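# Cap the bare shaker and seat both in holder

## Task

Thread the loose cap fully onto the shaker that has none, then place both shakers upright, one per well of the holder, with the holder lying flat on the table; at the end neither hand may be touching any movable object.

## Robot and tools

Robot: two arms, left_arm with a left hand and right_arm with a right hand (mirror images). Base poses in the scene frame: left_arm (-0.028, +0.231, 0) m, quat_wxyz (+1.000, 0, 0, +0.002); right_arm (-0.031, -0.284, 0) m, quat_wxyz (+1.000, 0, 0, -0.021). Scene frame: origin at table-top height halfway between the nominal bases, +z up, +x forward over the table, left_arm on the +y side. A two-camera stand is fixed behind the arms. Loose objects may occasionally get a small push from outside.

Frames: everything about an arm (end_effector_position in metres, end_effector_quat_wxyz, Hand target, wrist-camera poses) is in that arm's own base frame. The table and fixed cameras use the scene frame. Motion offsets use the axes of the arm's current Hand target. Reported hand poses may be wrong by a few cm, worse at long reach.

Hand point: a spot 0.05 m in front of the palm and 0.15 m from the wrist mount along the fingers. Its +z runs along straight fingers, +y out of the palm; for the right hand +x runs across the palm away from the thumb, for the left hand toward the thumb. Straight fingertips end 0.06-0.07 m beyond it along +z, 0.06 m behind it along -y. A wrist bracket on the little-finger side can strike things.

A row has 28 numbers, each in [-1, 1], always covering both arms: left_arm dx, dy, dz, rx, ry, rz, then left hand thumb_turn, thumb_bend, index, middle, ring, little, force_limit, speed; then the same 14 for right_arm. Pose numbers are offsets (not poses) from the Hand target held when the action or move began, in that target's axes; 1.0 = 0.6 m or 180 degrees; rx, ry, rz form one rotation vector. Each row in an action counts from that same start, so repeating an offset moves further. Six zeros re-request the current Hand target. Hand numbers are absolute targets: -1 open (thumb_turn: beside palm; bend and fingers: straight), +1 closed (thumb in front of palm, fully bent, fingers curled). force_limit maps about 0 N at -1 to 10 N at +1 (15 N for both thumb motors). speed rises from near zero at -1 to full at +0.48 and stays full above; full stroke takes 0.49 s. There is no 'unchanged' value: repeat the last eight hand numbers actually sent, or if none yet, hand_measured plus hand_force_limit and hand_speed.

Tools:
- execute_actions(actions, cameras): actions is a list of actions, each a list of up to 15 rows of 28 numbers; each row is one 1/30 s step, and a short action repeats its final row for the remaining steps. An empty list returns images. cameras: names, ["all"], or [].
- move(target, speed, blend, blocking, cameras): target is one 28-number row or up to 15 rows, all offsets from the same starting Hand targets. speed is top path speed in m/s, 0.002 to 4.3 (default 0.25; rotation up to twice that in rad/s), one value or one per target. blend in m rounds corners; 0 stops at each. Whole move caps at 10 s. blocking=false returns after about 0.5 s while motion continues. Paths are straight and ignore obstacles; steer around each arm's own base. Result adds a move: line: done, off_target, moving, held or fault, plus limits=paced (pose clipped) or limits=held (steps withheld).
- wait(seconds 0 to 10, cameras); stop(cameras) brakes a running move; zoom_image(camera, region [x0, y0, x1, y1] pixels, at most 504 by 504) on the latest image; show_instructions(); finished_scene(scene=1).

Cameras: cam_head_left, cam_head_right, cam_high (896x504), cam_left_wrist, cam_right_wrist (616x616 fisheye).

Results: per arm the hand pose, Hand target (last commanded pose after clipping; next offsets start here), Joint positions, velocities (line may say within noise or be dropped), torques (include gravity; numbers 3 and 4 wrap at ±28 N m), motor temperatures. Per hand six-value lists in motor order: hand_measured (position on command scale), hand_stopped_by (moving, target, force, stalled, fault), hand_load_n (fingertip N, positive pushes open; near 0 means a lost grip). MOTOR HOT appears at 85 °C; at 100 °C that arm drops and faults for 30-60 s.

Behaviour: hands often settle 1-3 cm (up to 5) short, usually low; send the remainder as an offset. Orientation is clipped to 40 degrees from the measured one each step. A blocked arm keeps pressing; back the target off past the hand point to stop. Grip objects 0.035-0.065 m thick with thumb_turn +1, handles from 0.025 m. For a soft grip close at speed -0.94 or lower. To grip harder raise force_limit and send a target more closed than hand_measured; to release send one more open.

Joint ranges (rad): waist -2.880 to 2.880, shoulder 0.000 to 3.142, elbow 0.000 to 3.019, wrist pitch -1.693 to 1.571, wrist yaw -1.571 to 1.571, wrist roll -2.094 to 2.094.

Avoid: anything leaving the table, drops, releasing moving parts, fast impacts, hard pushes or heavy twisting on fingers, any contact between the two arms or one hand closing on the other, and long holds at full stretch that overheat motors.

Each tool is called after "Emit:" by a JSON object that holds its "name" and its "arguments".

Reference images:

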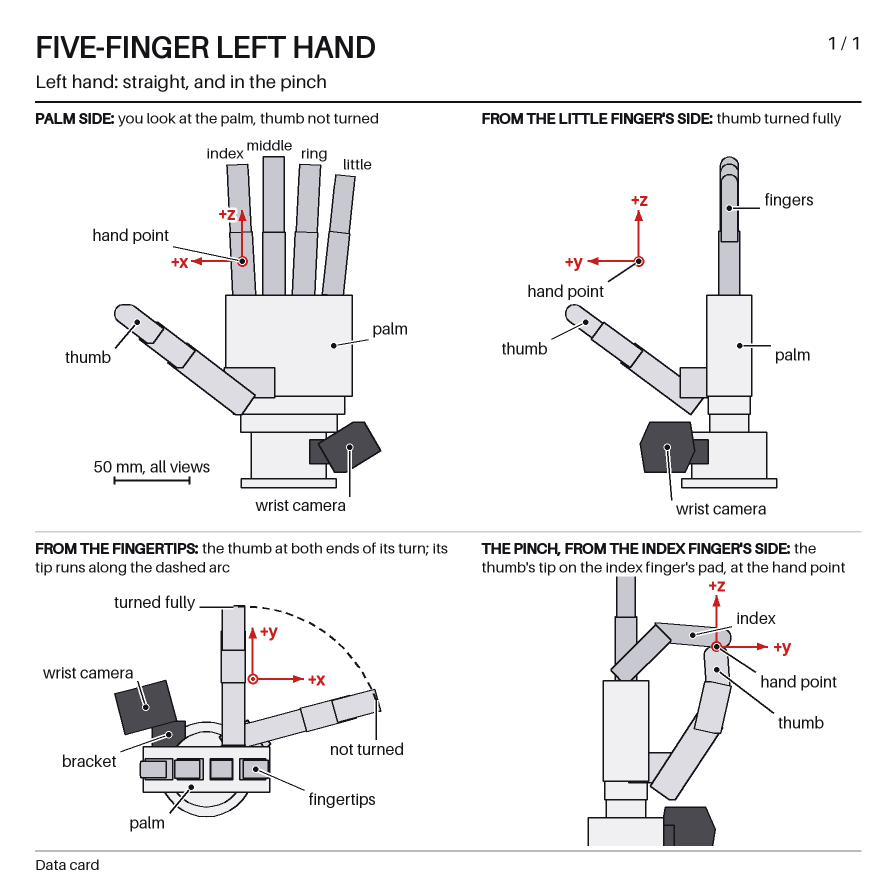

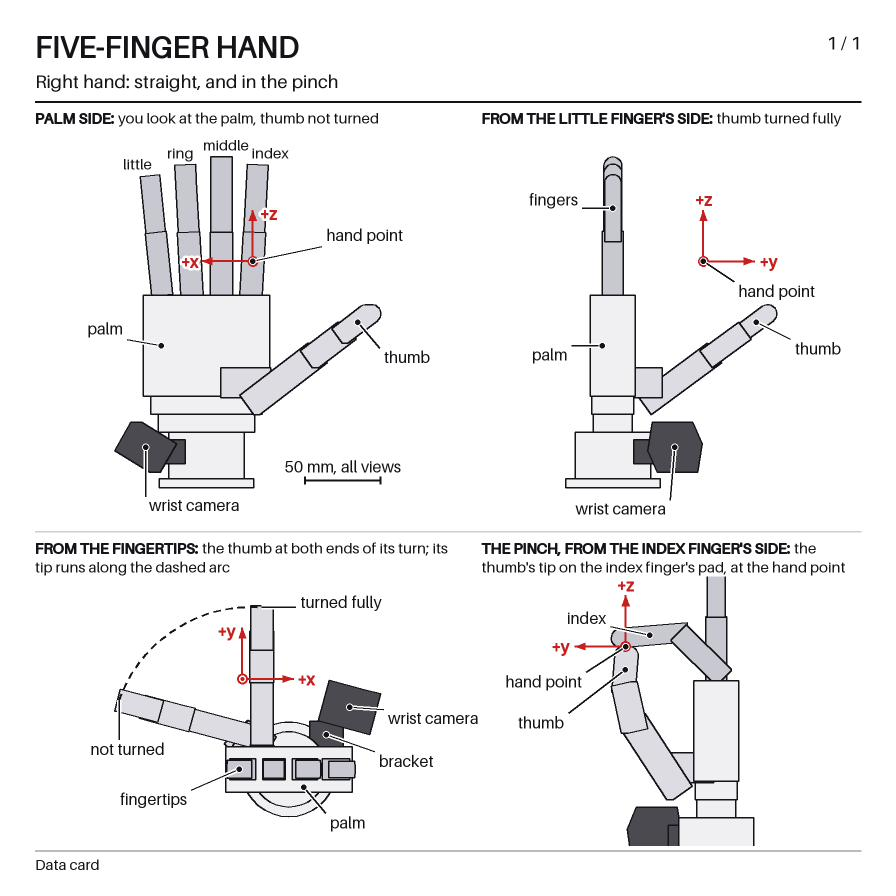

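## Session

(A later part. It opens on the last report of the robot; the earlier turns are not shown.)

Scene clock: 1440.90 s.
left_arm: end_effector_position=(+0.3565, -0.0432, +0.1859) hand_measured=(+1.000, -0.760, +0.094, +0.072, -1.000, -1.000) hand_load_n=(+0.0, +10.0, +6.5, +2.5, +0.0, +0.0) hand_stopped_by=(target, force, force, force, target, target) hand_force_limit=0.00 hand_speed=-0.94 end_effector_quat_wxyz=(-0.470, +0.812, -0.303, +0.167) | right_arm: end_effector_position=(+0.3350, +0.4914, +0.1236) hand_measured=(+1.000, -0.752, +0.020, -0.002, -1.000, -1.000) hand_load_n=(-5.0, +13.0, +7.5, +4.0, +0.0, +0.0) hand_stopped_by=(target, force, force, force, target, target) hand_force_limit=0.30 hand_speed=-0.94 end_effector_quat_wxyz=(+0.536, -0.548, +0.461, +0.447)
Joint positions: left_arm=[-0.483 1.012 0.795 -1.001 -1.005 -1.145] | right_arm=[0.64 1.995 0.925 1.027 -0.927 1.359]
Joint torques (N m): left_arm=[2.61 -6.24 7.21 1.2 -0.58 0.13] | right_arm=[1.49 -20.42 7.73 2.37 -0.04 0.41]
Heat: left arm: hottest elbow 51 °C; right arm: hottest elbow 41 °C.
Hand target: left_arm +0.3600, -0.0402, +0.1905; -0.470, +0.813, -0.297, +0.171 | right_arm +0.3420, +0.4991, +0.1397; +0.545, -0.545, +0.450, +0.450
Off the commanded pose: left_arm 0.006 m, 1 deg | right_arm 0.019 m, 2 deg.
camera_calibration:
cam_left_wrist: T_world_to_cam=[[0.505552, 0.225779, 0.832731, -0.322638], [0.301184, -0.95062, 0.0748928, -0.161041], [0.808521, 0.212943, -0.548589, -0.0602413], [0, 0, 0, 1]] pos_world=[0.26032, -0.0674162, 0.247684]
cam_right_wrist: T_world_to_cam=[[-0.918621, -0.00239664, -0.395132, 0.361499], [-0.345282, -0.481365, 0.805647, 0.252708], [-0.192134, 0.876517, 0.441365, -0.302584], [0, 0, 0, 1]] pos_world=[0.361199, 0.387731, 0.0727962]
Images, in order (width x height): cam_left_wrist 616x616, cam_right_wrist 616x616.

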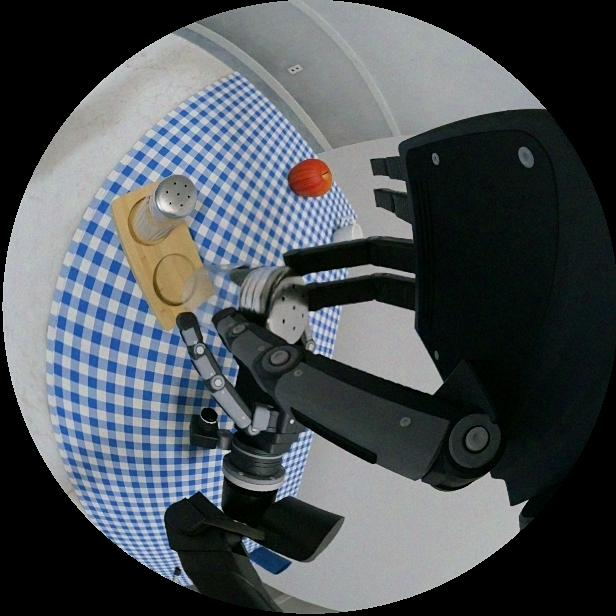

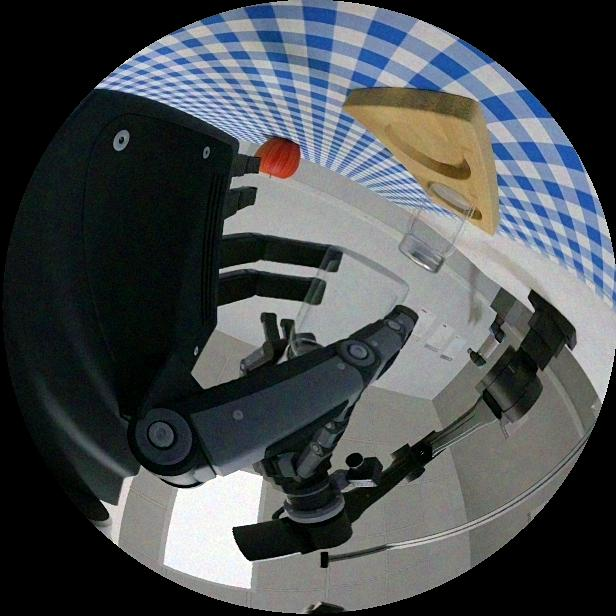

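Emit:
{"name": "move", "arguments": {"target": [0,-0.0008,-0.0028,0.0317,0,0,1,-0.68,0.42,0.42,-1,-1,0,-0.94,0,0,0,0,0,0,1,-0.3,0.35,0.35,-1,-1,0.3,-0.94], "speed": 0.05, "cameras": ["cam_left_wrist", "cam_right_wrist"]}}

Emit:
{"name": "zoom_image", "arguments": {"camera": "cam_left_wrist", "region": [250, 270, 330, 350]}}

Emit:
{"name": "zoom_image", "arguments": {"camera": "cam_right_wrist", "region": [250, 290, 350, 370]}}

Scene clock: 1449.73 s.
left_arm: end_effector_position=(+0.3568, -0.0402, +0.1873) hand_measured=(+1.000, -0.760, +0.094, +0.072, -1.000, -1.000) hand_load_n=(+1.0, +10.5, +5.0, +1.5, +0.0, +0.0) hand_stopped_by=(target, force, force, force, target, target) hand_force_limit=0.00 hand_speed=-0.94 end_effector_quat_wxyz=(-0.506, +0.791, -0.295, +0.177) | right_arm: end_effector_position=(+0.3370, +0.4922, +0.1240) hand_measured=(+1.000, -0.752, +0.020, -0.002, -1.000, -1.000) hand_load_n=(-2.0, +12.0, +10.0, +5.0, +0.0, +0.0) hand_stopped_by=(target, force, force, force, target, target) hand_force_limit=0.30 hand_speed=-0.94 end_effector_quat_wxyz=(+0.538, -0.547, +0.463, +0.444)
Joint positions: left_arm=[-0.519 1.012 0.765 -0.97 -1.101 -1.157] | right_arm=[0.64 1.995 0.926 1.027 -0.918 1.359]
Joint torques (N m): left_arm=[0.97 -6.12 6.86 1.17 -1.16 -0.14] | right_arm=[1.44 -20.48 7.64 2.35 -0.33 0.41]
Heat: left arm: hottest elbow 51 °C; right arm: hottest elbow 42 °C.
Hand target: left_arm +0.3592, -0.0411, +0.1917; -0.510, +0.789, -0.288, +0.186 | right_arm +0.3420, +0.4991, +0.1396; +0.545, -0.545, +0.450, +0.450
Off the commanded pose: left_arm 0.005 m, 1 deg | right_arm 0.018 m, 2 deg.
move: off_target (right_arm)
camera_calibration:
cam_left_wrist: T_world_to_cam=[[0.460216, 0.165876, 0.872174, -0.318173], [0.300935, -0.953379, 0.0225273, -0.148567], [0.835248, 0.2521, -0.488678, -0.0794671], [0, 0, 0, 1]] pos_world=[0.257512, -0.06883, 0.242015]
cam_right_wrist: T_world_to_cam=[[-0.918058, 0.005602, -0.396406, 0.359539], [-0.350455, -0.478923, 0.804869, 0.254067], [-0.185339, 0.877839, 0.441643, -0.306049], [0, 0, 0, 1]] pos_world=[0.362394, 0.388326, 0.0731966]
Images, in order (width x height): cam_left_wrist 616x616, cam_right_wrist 616x616.

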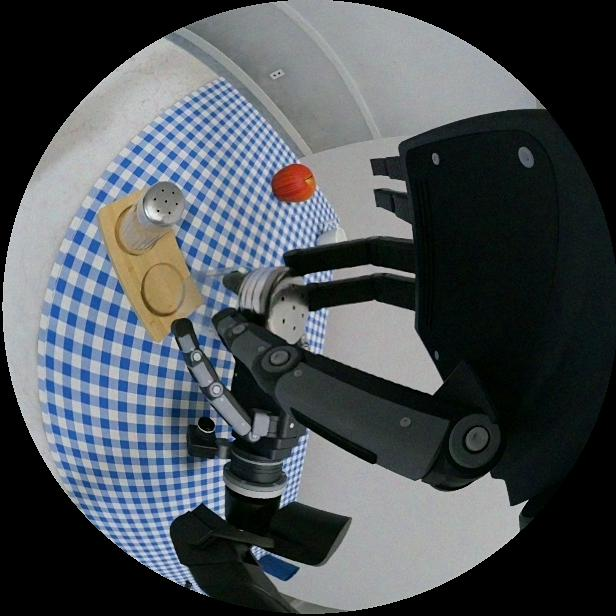

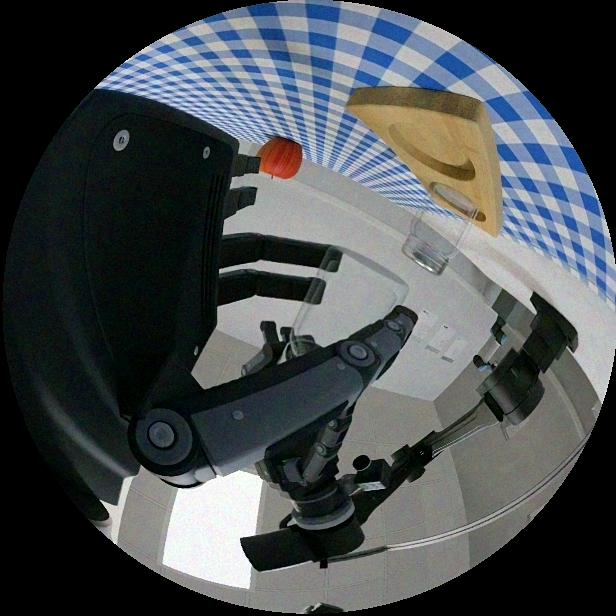

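Scaled by 6.300 from the camera's 616x616 image, which has a finer 880x880 frame.

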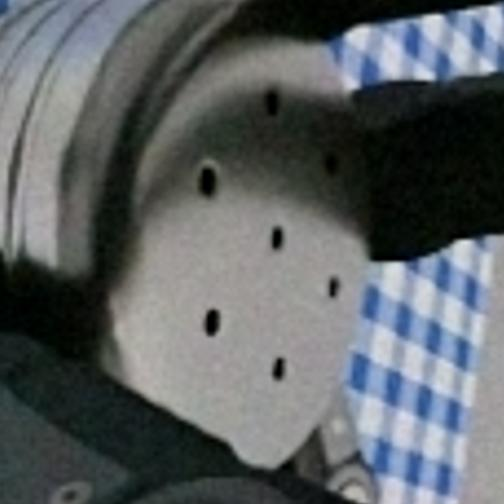

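Scaled by 5.040 from the camera's 616x616 image, which has a finer 880x880 frame.

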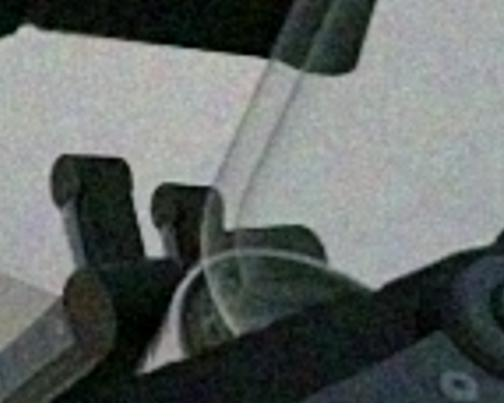

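Emit:
{"name": "move", "arguments": {"target": [[0.0005,0.0087,-0.0042,-0.0044,0.1015,0.0449,1,-0.68,0.42,0.42,-1,-1,0,-0.94,0,0,0,0,0,0,1,-0.3,0.35,0.35,-1,-1,0.3,-0.94],[0.002,0.0155,-0.0072,-0.0088,0.2031,0.0897,1,-0.68,0.42,0.42,-1,-1,0,-0.94,0,0,0,0,0,0,1,-0.3,0.35,0.35,-1,-1,0.3,-0.94]], "speed": 0.1, "blend": [0.002, 0], "cameras": ["cam_left_wrist", "cam_right_wrist"]}}

Emit:
{"name": "zoom_image", "arguments": {"camera": "cam_left_wrist", "region": [250, 270, 330, 350]}}

Emit:
{"name": "zoom_image", "arguments": {"camera": "cam_right_wrist", "region": [250, 290, 350, 370]}}

Scene clock: 1475.33 s.
left_arm: end_effector_position=(+0.3563, -0.0528, +0.1892) hand_measured=(+1.000, -0.760, +0.094, +0.072, -1.000, -1.000) hand_load_n=(+2.5, +9.0, +7.0, +1.0, +0.0, +0.0) hand_stopped_by=(target, force, force, force, target, target) hand_force_limit=0.00 hand_speed=-0.94 end_effector_quat_wxyz=(-0.400, +0.654, -0.537, +0.353) | right_arm: end_effector_position=(+0.3359, +0.4918, +0.1241) hand_measured=(+1.000, -0.752, +0.020, -0.002, -1.000, -1.000) hand_load_n=(-6.0, +13.0, +7.0, +4.0, +0.0, +0.0) hand_stopped_by=(target, force, force, force, target, target) hand_force_limit=0.30 hand_speed=-0.94 end_effector_quat_wxyz=(+0.537, -0.548, +0.461, +0.446)
Joint positions: left_arm=[-0.213 0.659 0.512 -0.326 -0.336 -0.202] | right_arm=[0.64 1.995 0.926 1.027 -0.924 1.359]
Joint torques (N m): left_arm=[2.67 -3.02 7.05 1.73 0.12 0.21] | right_arm=[1.44 -20.42 7.62 2.37 -0.12 0.41]
Heat: left arm: hottest elbow 50 °C; right arm: hottest elbow 42 °C.
Hand target: left_arm +0.3552, -0.0478, +0.1850; -0.404, +0.651, -0.541, +0.347 | right_arm +0.3420, +0.4991, +0.1396; +0.545, -0.545, +0.450, +0.450
Off the commanded pose: left_arm 0.007 m, 1 deg | right_arm 0.018 m, 2 deg.
move: off_target (right_arm)
camera_calibration:
cam_left_wrist: T_world_to_cam=[[0.458182, -0.121027, 0.88058, -0.333597], [-0.376801, -0.923713, 0.0691015, 0.073711], [0.805041, -0.363464, -0.468832, -0.10045], [0, 0, 0, 1]] pos_world=[0.261489, -0.00879636, 0.241572]
cam_right_wrist: T_world_to_cam=[[-0.918117, 0.000410661, -0.396309, 0.361114], [-0.347613, -0.481099, 0.804804, 0.253621], [-0.190334, 0.876666, 0.441848, -0.303721], [0, 0, 0, 1]] pos_world=[0.361899, 0.388131, 0.0731964]
Images, in order (width x height): cam_left_wrist 616x616, cam_right_wrist 616x616.

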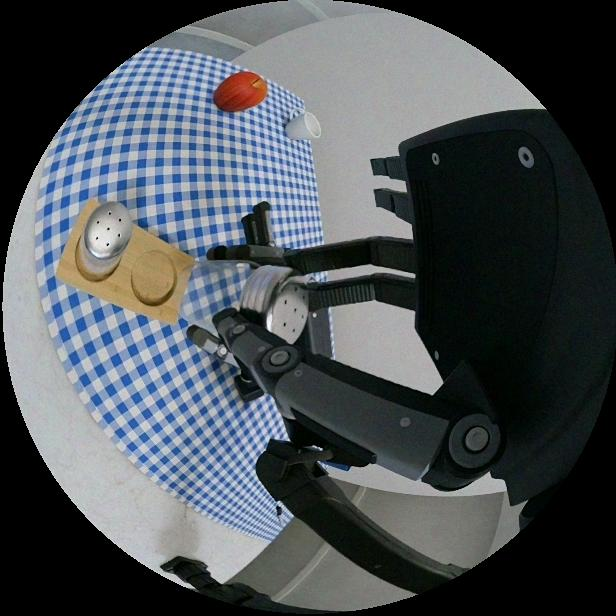

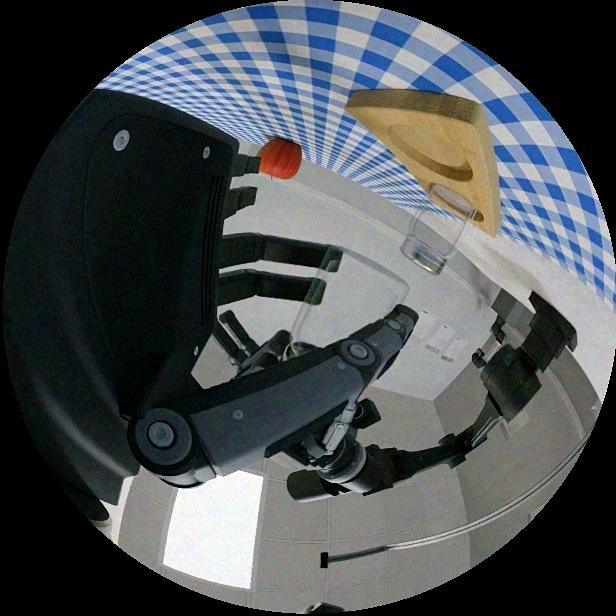

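Scaled by 6.300 from the camera's 616x616 image, which has a finer 880x880 frame.

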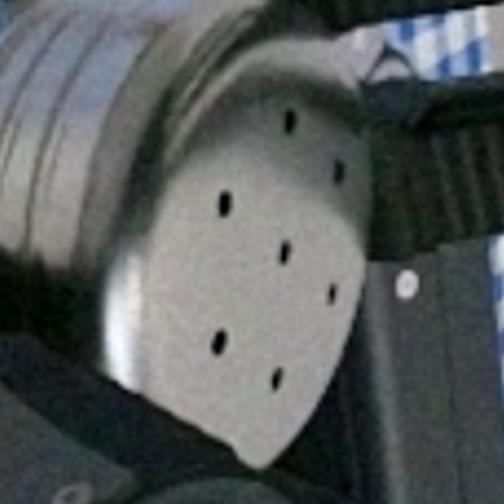

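Scaled by 5.040 from the camera's 616x616 image, which has a finer 880x880 frame.

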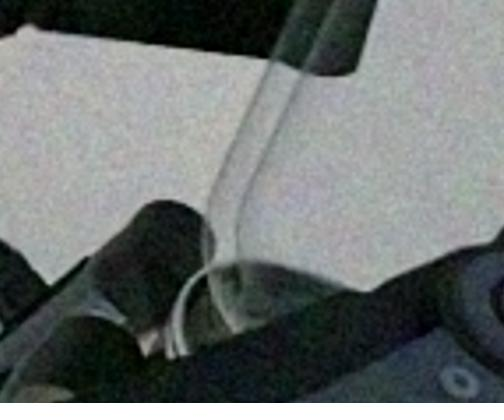

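Emit:
{"name": "move", "arguments": {"target": [0,0.0061,0.0027,0,0,0,1,-0.68,0.42,0.42,-1,-1,0,-0.94,0,0,0,0,0,0,1,-0.3,0.35,0.35,-1,-1,0.3,-0.94], "speed": 0.05}}

Scene clock: 1491.00 s.
left_arm: end_effector_position=(+0.3565, -0.0527, +0.1875) hand_measured=(+1.000, -0.760, +0.094, +0.072, -1.000, -1.000) hand_load_n=(+2.0, +8.5, +7.0, +1.0, +0.0, +0.0) hand_stopped_by=(target, force, force, force, target, target) hand_force_limit=0.00 hand_speed=-0.94 end_effector_quat_wxyz=(-0.402, +0.653, -0.536, +0.355) | right_arm: end_effector_position=(+0.3360, +0.4919, +0.1241) hand_measured=(+1.000, -0.752, +0.020, -0.002, -1.000, -1.000) hand_load_n=(-7.5, +13.0, +6.5, +4.5, +0.0, +0.0) hand_stopped_by=(target, force, force, force, target, target) hand_force_limit=0.30 hand_speed=-0.94 end_effector_quat_wxyz=(+0.537, -0.548, +0.461, +0.446)
Joint positions: left_arm=[-0.213 0.659 0.504 -0.313 -0.336 -0.201] | right_arm=[0.64 1.995 0.926 1.027 -0.923 1.359]
Joint torques (N m): left_arm=[2.55 -2.73 6.93 1.76 0.14 0.21] | right_arm=[1.44 -20.37 7.62 2.37 -0.17 0.4]
Heat: left arm: hottest elbow 49 °C; right arm: hottest elbow 42 °C.
Hand target: left_arm +0.3551, -0.0478, +0.1811; -0.404, +0.651, -0.541, +0.347 | right_arm +0.3420, +0.4991, +0.1396; +0.545, -0.545, +0.450, +0.450
Off the commanded pose: left_arm 0.008 m, 1 deg | right_arm 0.018 m, 2 deg.
move: off_target (right_arm)

Emit:
{"name": "move", "arguments": {"target": [0,0.0061,0.0027,0,0,0,1,-0.68,0.42,0.42,-1,-1,0,-0.94,0,0,0,0,0,0,1,-0.3,0.35,0.35,-1,-1,0.3,-0.94], "speed": 0.05, "cameras": ["cam_right_wrist", "cam_left_wrist"]}}

Emit:
{"name": "zoom_image", "arguments": {"camera": "cam_right_wrist", "region": [250, 290, 350, 370]}}

Emit:
{"name": "zoom_image", "arguments": {"camera": "cam_right_wrist", "region": [220, 220, 440, 400]}}

Emit:
{"name": "zoom_image", "arguments": {"camera": "cam_left_wrist", "region": [250, 270, 330, 350]}}

Scene clock: 1493.50 s.
left_arm: end_effector_position=(+0.3570, -0.0528, +0.1864) hand_measured=(+1.000, -0.760, +0.094, +0.072, -1.000, -1.000) hand_load_n=(+1.0, +9.0, +7.0, +1.5, +0.0, +0.0) hand_stopped_by=(target, force, force, force, target, target) hand_force_limit=0.00 hand_speed=-0.94 end_effector_quat_wxyz=(-0.403, +0.651, -0.535, +0.357) | right_arm: end_effector_position=(+0.3364, +0.4920, +0.1231) hand_measured=(+1.000, -0.752, +0.020, -0.002, -1.000, -1.000) hand_load_n=(-8.0, +12.5, +6.5, +5.0, +0.0, +0.0) hand_stopped_by=(target, force, force, force, target, target) hand_force_limit=0.30 hand_speed=-0.94 end_effector_quat_wxyz=(+0.537, -0.547, +0.462, +0.445)
Joint positions: left_arm=[-0.213 0.658 0.497 -0.301 -0.336 -0.2] | right_arm=[0.64 1.997 0.926 1.027 -0.921 1.358]
Joint torques (N m): left_arm=[2.73 -2.61 6.6 1.7 0.13 0.24] | right_arm=[1.38 -20.6 7.62 2.36 -0.23 0.42]
Heat: left arm: hottest elbow 49 °C; right arm: hottest elbow 42 °C.
Hand target: left_arm +0.3550, -0.0479, +0.1772; -0.404, +0.651, -0.541, +0.347 | right_arm +0.3420, +0.4991, +0.1395; +0.545, -0.545, +0.450, +0.450
Off the commanded pose: left_arm 0.011 m, 1 deg | right_arm 0.019 m, 2 deg.
move: off_target (left_arm, right_arm)
camera_calibration:
cam_left_wrist: T_world_to_cam=[[0.448217, -0.121406, 0.885642, -0.328831], [-0.378591, -0.923276, 0.0650366, 0.0755884], [0.809797, -0.364446, -0.459792, -0.10581], [0, 0, 0, 1]] pos_world=[0.261689, -0.00869521, 0.23766]
cam_right_wrist: T_world_to_cam=[[-0.917984, 0.00274831, -0.396609, 0.360045], [-0.349314, -0.47921, 0.805194, 0.254234], [-0.187846, 0.877696, 0.440867, -0.304645], [0, 0, 0, 1]] pos_world=[0.362096, 0.388227, 0.0723975]
Images, in order (width x height): cam_left_wrist 616x616, cam_right_wrist 616x616.

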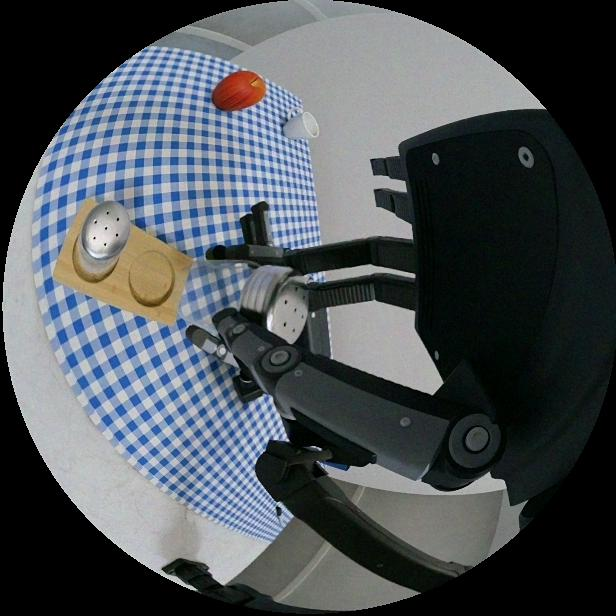

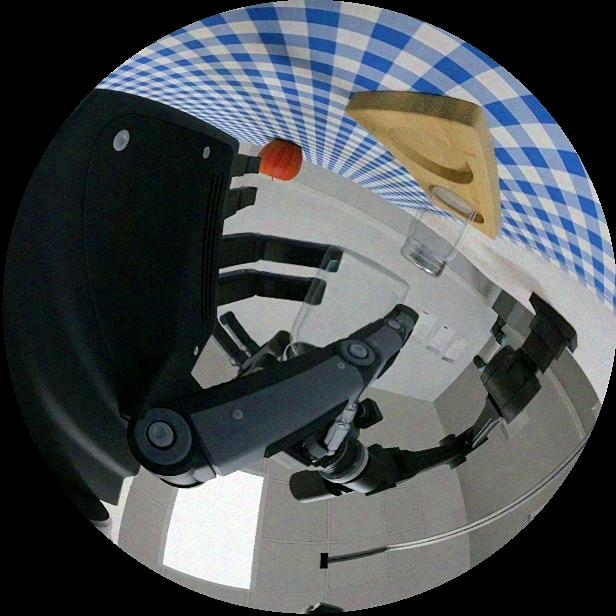

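Scaled by 5.040 from the camera's 616x616 image, which has a finer 880x880 frame.

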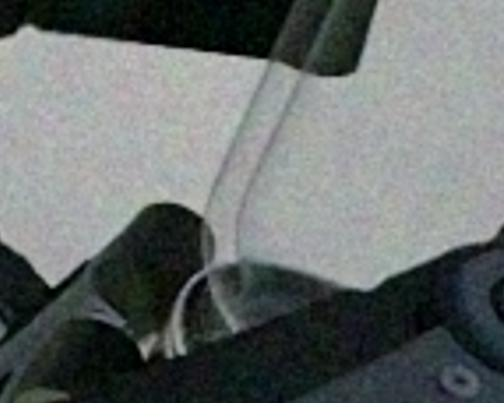

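Scaled by 2.291 from the camera's 616x616 image, which has a finer 880x880 frame.

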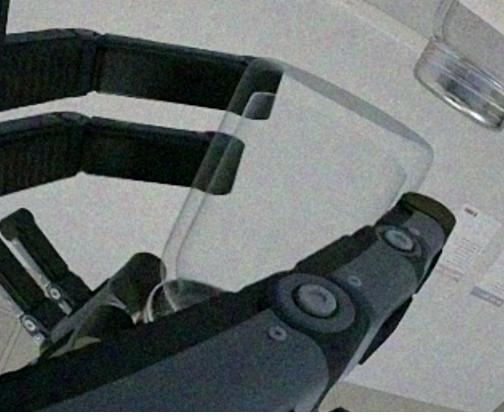

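Scaled by 6.300 from the camera's 616x616 image, which has a finer 880x880 frame.

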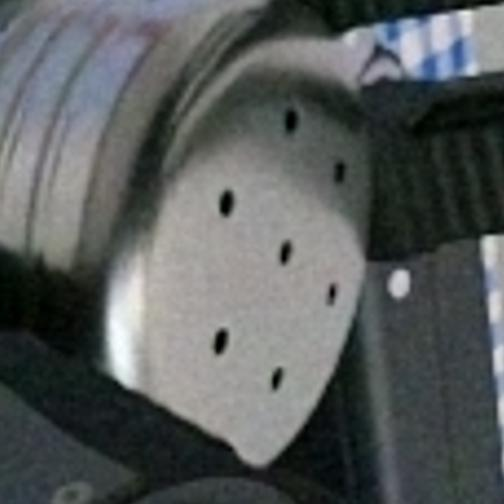

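Emit:
{"name": "move", "arguments": {"target": [[0.0032,0.0008,-0.0027,-0.0045,0.1015,0.0449,1,-0.68,0.42,0.42,-1,-1,0,-0.94,0,0,0,0,0,0,1,-0.3,0.35,0.35,-1,-1,0.3,-0.94],[0.0057,-0.0032,-0.008,-0.009,0.203,0.0899,1,-0.68,0.42,0.42,-1,-1,0,-0.94,0,0,0,0,0,0,1,-0.3,0.35,0.35,-1,-1,0.3,-0.94]], "speed": 0.1, "blend": [0.002, 0], "cameras": ["cam_left_wrist", "cam_right_wrist"]}}

Emit:
{"name": "zoom_image", "arguments": {"camera": "cam_left_wrist", "region": [250, 270, 330, 350]}}

Emit:
{"name": "zoom_image", "arguments": {"camera": "cam_right_wrist", "region": [250, 290, 350, 370]}}

Scene clock: 1502.53 s.
left_arm: end_effector_position=(+0.3437, -0.0609, +0.1785) hand_measured=(+1.000, -0.758, +0.096, +0.072, -1.000, -1.000) hand_load_n=(+4.0, +3.0, +0.0, +3.5, -0.5, -0.5) hand_stopped_by=(target, force, force, force, target, target) hand_force_limit=0.00 hand_speed=-0.94 end_effector_quat_wxyz=(+0.244, -0.435, +0.725, -0.475) | right_arm: end_effector_position=(+0.3355, +0.4918, +0.1217) hand_measured=(+1.000, -0.752, +0.020, -0.002, -1.000, -1.000) hand_load_n=(-7.0, +13.0, +7.5, +4.0, +0.0, +0.0) hand_stopped_by=(target, force, force, force, target, target) hand_force_limit=0.30 hand_speed=-0.94 end_effector_quat_wxyz=(+0.540, -0.552, +0.457, +0.442)
Joint positions: left_arm=[0.203 0.801 0.551 -0.331 0.67 0.322] | right_arm=[0.64 1.998 0.926 1.027 -0.924 1.342]
Joint torques (N m): left_arm=[3.02 -2.02 9.44 1.03 0.24 0.4] | right_arm=[1.38 -20.78 7.58 2.33 -0.14 0.57]
Heat: left arm: hottest elbow 49 °C; right arm: hottest elbow 42 °C.
Hand target: left_arm +0.3521, -0.0519, +0.1810; +0.250, -0.434, +0.730, -0.466 | right_arm +0.3420, +0.4991, +0.1396; +0.545, -0.545, +0.450, +0.450
Off the commanded pose: left_arm 0.013 m, 1 deg | right_arm 0.020 m, 2 deg.
move: off_target (left_arm, right_arm)
camera_calibration:
cam_left_wrist: T_world_to_cam=[[0.283711, -0.367782, 0.885576, -0.275289], [-0.883613, -0.458998, 0.0924592, 0.260613], [0.372473, -0.808738, -0.4552, 0.020765], [0, 0, 0, 1]] pos_world=[0.300649, 0.0351682, 0.229145]
cam_right_wrist: T_world_to_cam=[[-0.9118, -0.000587899, -0.410635, 0.359914], [-0.359963, -0.480075, 0.799972, 0.25958], [-0.197606, 0.877227, 0.437521, -0.300036], [0, 0, 0, 1]] pos_world=[0.362319, 0.388029, 0.0714087]
Images, in order (width x height): cam_left_wrist 616x616, cam_right_wrist 616x616.

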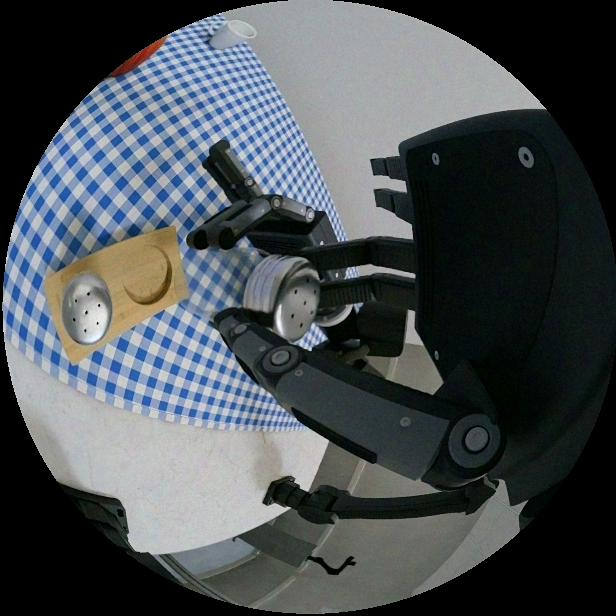

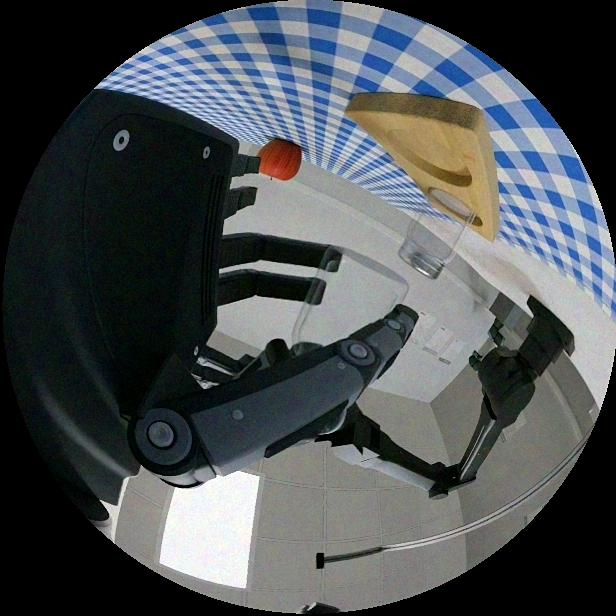

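Scaled by 6.300 from the camera's 616x616 image, which has a finer 880x880 frame.

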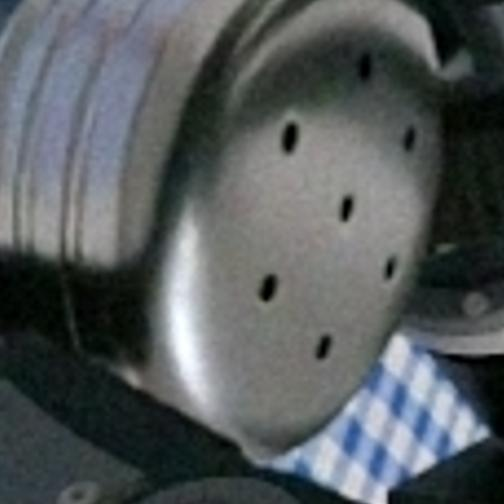

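Scaled by 5.040 from the camera's 616x616 image, which has a finer 880x880 frame.

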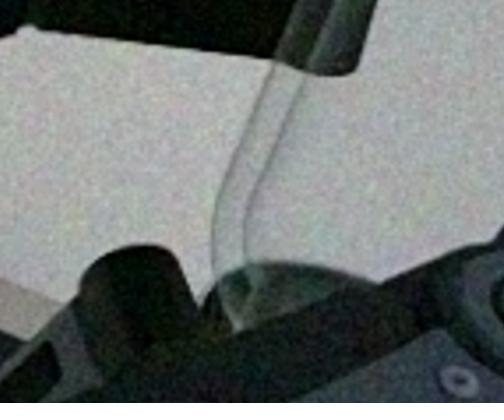

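Emit:
{"name": "execute_actions", "arguments": {"actions": [[[0,0,0,0,0,0,1,-1,-0.4,-0.4,-1,-1,0,-0.8,0,0,0,0,0,0,1,-0.3,0.35,0.35,-1,-1,0.3,-0.94]]], "cameras": ["cam_left_wrist", "cam_right_wrist"]}}

Emit:
{"name": "zoom_image", "arguments": {"camera": "cam_left_wrist", "region": [230, 240, 350, 360]}}

Emit:
{"name": "zoom_image", "arguments": {"camera": "cam_right_wrist", "region": [220, 220, 440, 400]}}

Scene clock: 1531.40 s.
left_arm: end_effector_position=(+0.3421, -0.0591, +0.1697) hand_measured=(+1.000, -1.000, -0.400, -0.400, -1.000, -1.000) hand_load_n=(+0.0, +0.0, +0.0, -1.5, +0.0, +0.0) hand_stopped_by=(target, target, target, target, target, target) hand_force_limit=0.00 hand_speed=-0.80 end_effector_quat_wxyz=(+0.236, -0.438, +0.731, -0.466) | right_arm: end_effector_position=(+0.3372, +0.4917, +0.1240) hand_measured=(+1.000, -0.752, +0.020, -0.002, -1.000, -1.000) hand_load_n=(-5.0, +12.5, +8.0, +4.0, +0.0, +0.0) hand_stopped_by=(target, force, force, force, target, target) hand_force_limit=0.30 hand_speed=-0.94 end_effector_quat_wxyz=(+0.537, -0.546, +0.463, +0.446)
Joint positions: left_arm=[0.206 0.82 0.551 -0.348 0.668 0.342] | right_arm=[0.639 1.996 0.927 1.027 -0.921 1.363]
Joint torques (N m): left_arm=[2.55 -3.49 9.4 1.5 0.26 0.12] | right_arm=[1.55 -20.48 7.61 2.37 -0.24 0.37]
Heat: left arm: hottest elbow 50 °C; right arm: hottest elbow 42 °C.
Hand target: left_arm +0.3521, -0.0519, +0.1810; +0.250, -0.434, +0.730, -0.466 | right_arm +0.3420, +0.4991, +0.1396; +0.545, -0.545, +0.450, +0.450
Off the commanded pose: left_arm 0.017 m, 2 deg | right_arm 0.018 m, 2 deg.
camera_calibration:
cam_left_wrist: T_world_to_cam=[[0.303641, -0.377638, 0.874752, -0.272018], [-0.883627, -0.455018, 0.110286, 0.258007], [0.35638, -0.806442, -0.471853, 0.0272745], [0, 0, 0, 1]] pos_world=[0.300858, 0.036669, 0.222363]
cam_right_wrist: T_world_to_cam=[[-0.919715, 0.00427582, -0.392564, 0.360514], [-0.346408, -0.479366, 0.806356, 0.252623], [-0.184734, 0.877605, 0.442361, -0.305798], [0, 0, 0, 1]] pos_world=[0.36259, 0.387927, 0.0730938]
Images, in order (width x height): cam_left_wrist 616x616, cam_right_wrist 616x616.

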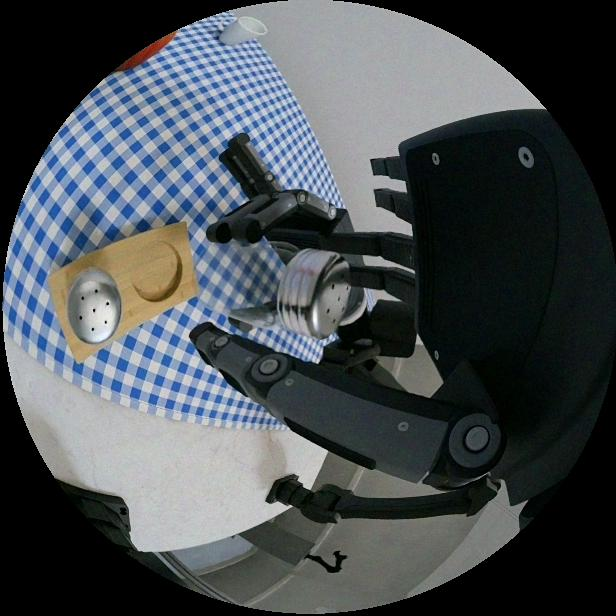

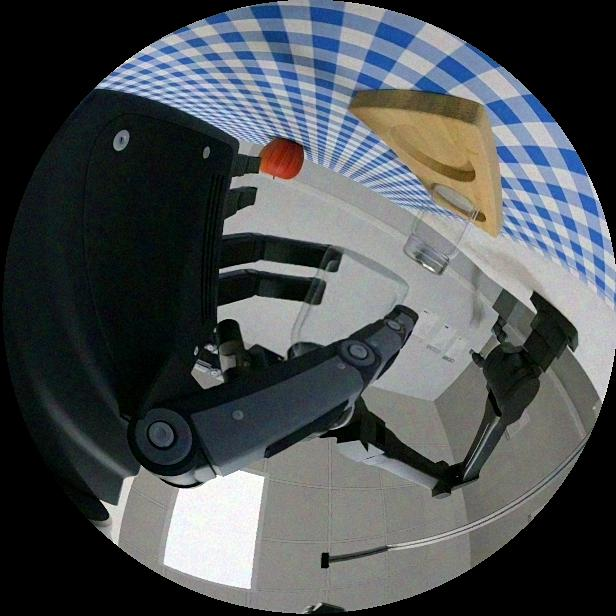

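Scaled by 4.200 from the camera's 616x616 image, which has a finer 880x880 frame.

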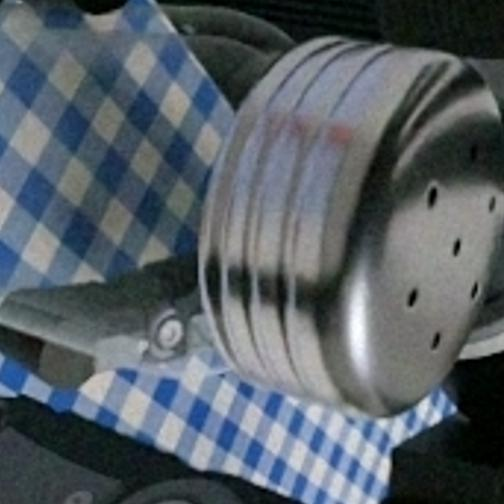

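Scaled by 2.291 from the camera's 616x616 image, which has a finer 880x880 frame.

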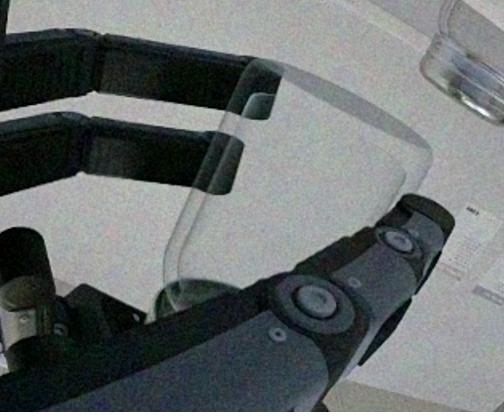

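Emit:
{"name": "move", "arguments": {"target": [[0.0039,-0.0897,-0.0443,0,0,0,1,-1,-0.4,-0.4,-1,-1,0,-0.8,0,0,0,0,0,0,1,-0.3,0.35,0.35,-1,-1,0.3,-0.94]], "speed": 0.1, "cameras": ["cam_left_wrist"]}}

Emit:
{"name": "zoom_image", "arguments": {"camera": "cam_left_wrist", "region": [180, 240, 300, 360]}}

Scene clock: 1542.03 s.
left_arm: end_effector_position=(+0.3401, -0.0593, +0.2095) hand_measured=(+1.000, -1.000, -0.400, -0.400, -1.000, -1.000) hand_load_n=(+0.0, +0.0, +0.0, +0.0, +0.0, +0.0) hand_stopped_by=(target, target, target, target, target, target) hand_force_limit=0.00 hand_speed=-0.80 end_effector_quat_wxyz=(+0.219, -0.449, +0.734, -0.460) | right_arm: end_effector_position=(+0.3364, +0.4915, +0.1241) hand_measured=(+1.000, -0.752, +0.020, -0.002, -1.000, -1.000) hand_load_n=(-5.0, +12.5, +7.5, +4.5, +0.0, +0.0) hand_stopped_by=(target, force, force, force, target, target) hand_force_limit=0.30 hand_speed=-0.94 end_effector_quat_wxyz=(+0.536, -0.547, +0.462, +0.447)
Joint positions: left_arm=[0.206 0.806 0.667 -0.519 0.667 0.342] | right_arm=[0.639 1.996 0.927 1.027 -0.925 1.363]
Joint torques (N m): left_arm=[2.67 -5.25 11.45 1.21 0.31 0.12] | right_arm=[1.49 -20.54 7.58 2.39 -0.09 0.37]
Heat: left arm: hottest elbow 50 °C; right arm: hottest elbow 42 °C.
Hand target: left_arm +0.3520, -0.0519, +0.2410; +0.250, -0.434, +0.730, -0.466 | right_arm +0.3420, +0.4990, +0.1396; +0.545, -0.545, +0.450, +0.450
Off the commanded pose: left_arm 0.035 m, 4 deg | right_arm 0.018 m, 2 deg.
move: off_target (left_arm, right_arm)
camera_calibration:
cam_left_wrist: T_world_to_cam=[[0.339682, -0.370606, 0.864446, -0.315937], [-0.87775, -0.455099, 0.149799, 0.241451], [0.337892, -0.809652, -0.479888, 0.0544345], [0, 0, 0, 1]] pos_world=[0.300859, 0.0368692, 0.263063]
Images, in order (width x height): cam_left_wrist 616x616.

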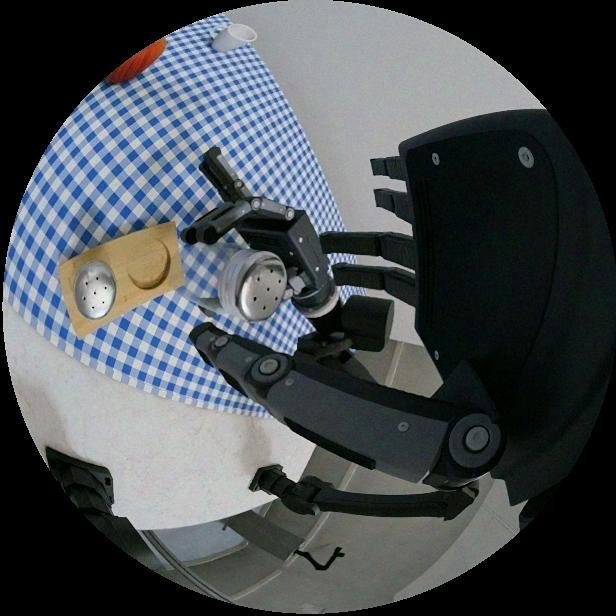

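Scaled by 4.200 from the camera's 616x616 image, which has a finer 880x880 frame.

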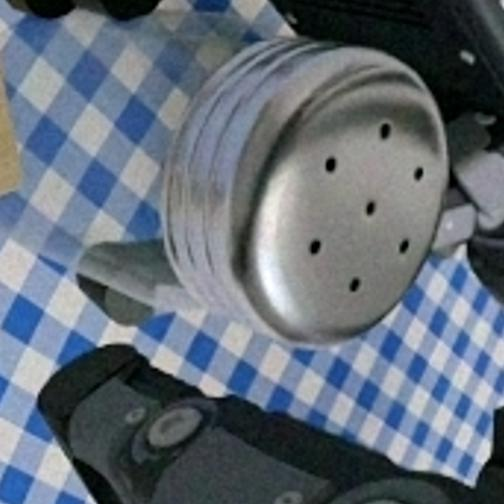

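Emit:
{"name": "execute_actions", "arguments": {"actions": [], "cameras": ["all"]}}

Scene clock: 1548.93 s.
left_arm: end_effector_position=(+0.3400, -0.0593, +0.2095) hand_measured=(+1.000, -1.000, -0.400, -0.400, -1.000, -1.000) hand_load_n=(+0.0, +0.0, +0.0, +0.0, +0.0, +0.0) hand_stopped_by=(target, target, target, target, target, target) hand_force_limit=0.00 hand_speed=-0.80 end_effector_quat_wxyz=(+0.219, -0.449, +0.734, -0.460) | right_arm: end_effector_position=(+0.3364, +0.4915, +0.1241) hand_measured=(+1.000, -0.752, +0.020, -0.002, -1.000, -1.000) hand_load_n=(-5.0, +12.5, +8.0, +4.5, +0.0, +0.0) hand_stopped_by=(target, force, force, force, target, target) hand_force_limit=0.30 hand_speed=-0.94 end_effector_quat_wxyz=(+0.536, -0.547, +0.462, +0.447)
Joint positions: left_arm=[0.206 0.806 0.667 -0.52 0.667 0.342] | right_arm=[0.639 1.996 0.927 1.027 -0.925 1.363]
Joint velocities: within noise
Joint torques (N m): left_arm=[2.43 -5.25 11.45 1.24 0.32 0.12] | right_arm=[1.55 -20.37 7.6 2.39 -0.09 0.37]
Motor temperatures (°C): left_arm=[28 30 51 26 29 27] | right_arm=[32 36 42 28 28 28]
Heat: left arm: hottest elbow 51 °C; right arm: hottest elbow 42 °C.
Hand target: left_arm +0.3520, -0.0519, +0.2410; +0.250, -0.434, +0.730, -0.466 | right_arm +0.3420, +0.4990, +0.1396; +0.545, -0.545, +0.450, +0.450
Off the commanded pose: left_arm 0.035 m, 4 deg | right_arm 0.018 m, 2 deg.
camera_calibration:
cam_left_wrist: T_world_to_cam=[[0.340038, -0.370575, 0.86432, -0.315977], [-0.877687, -0.455097, 0.150175, 0.241246], [0.337698, -0.809667, -0.479999, 0.0545562], [0, 0, 0, 1]] pos_world=[0.300759, 0.0368692, 0.263063]
cam_right_wrist: T_world_to_cam=[[-0.91991, 0.000443244, -0.392129, 0.361675], [-0.344005, -0.480902, 0.80647, 0.252108], [-0.188218, 0.876774, 0.442539, -0.304128], [0, 0, 0, 1]] pos_world=[0.362193, 0.38773, 0.0730934]

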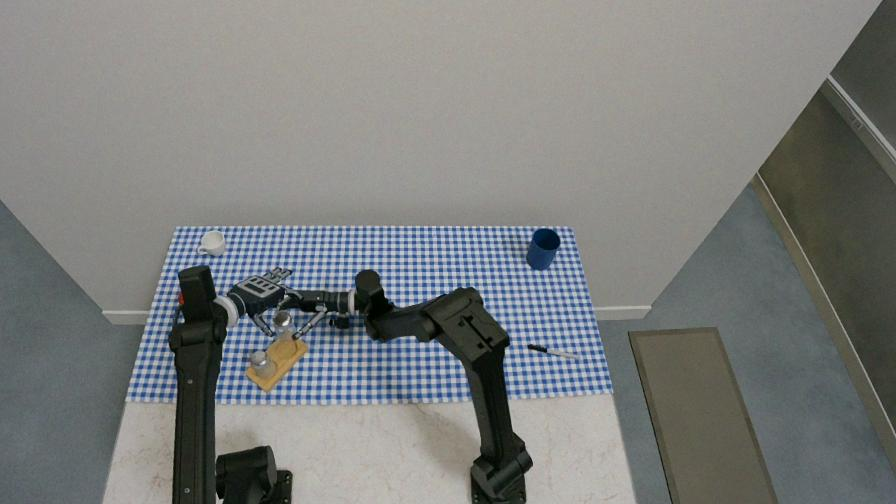

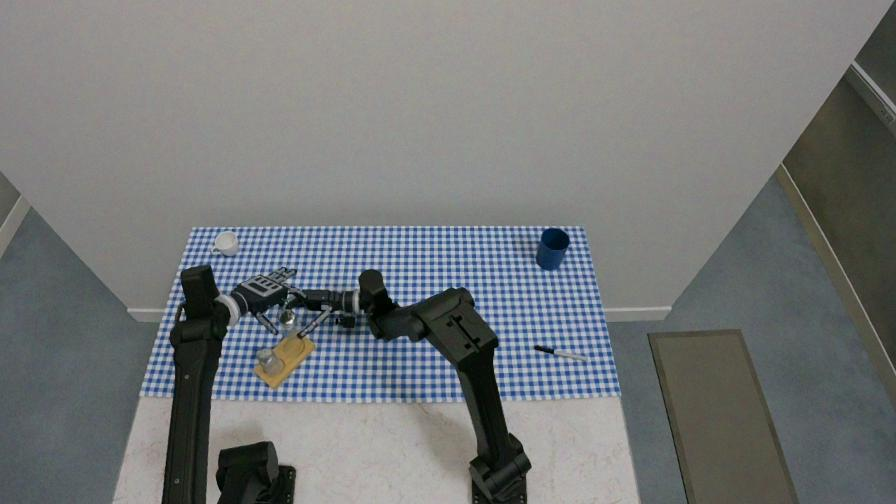

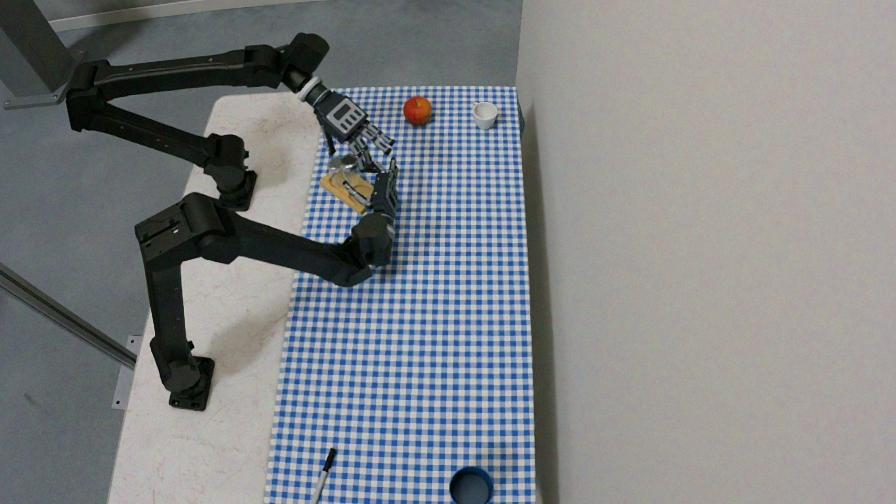

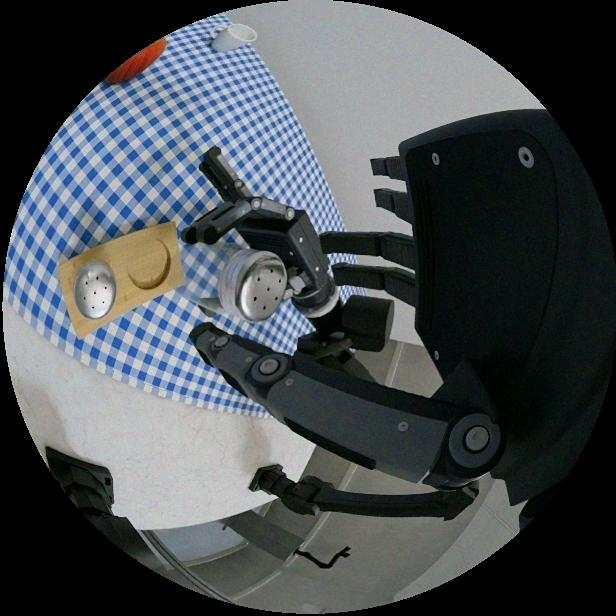

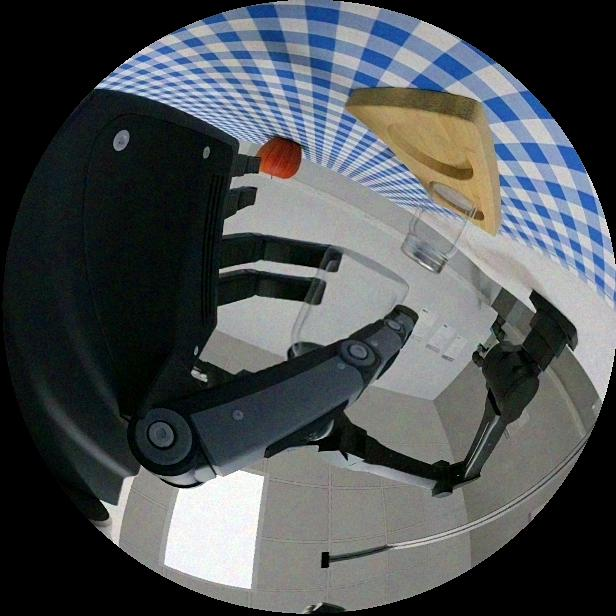

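Emit:
{"name": "zoom_image", "arguments": {"camera": "cam_left_wrist", "region": [180, 140, 400, 360]}}

Emit:
{"name": "zoom_image", "arguments": {"camera": "cam_right_wrist", "region": [220, 220, 440, 400]}}

Scaled by 2.291 from the camera's 616x616 image, which has a finer 880x880 frame.

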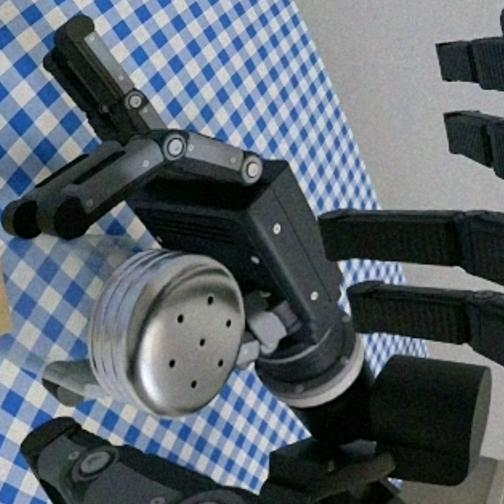

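Scaled by 2.291 from the camera's 616x616 image, which has a finer 880x880 frame.

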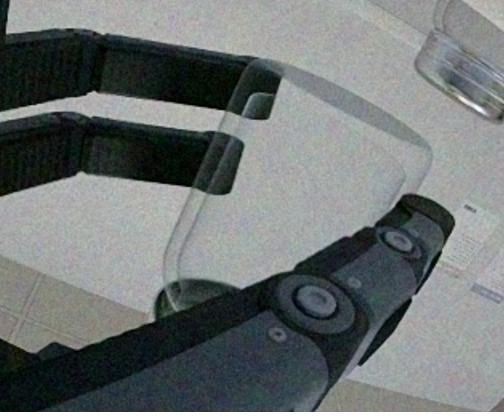

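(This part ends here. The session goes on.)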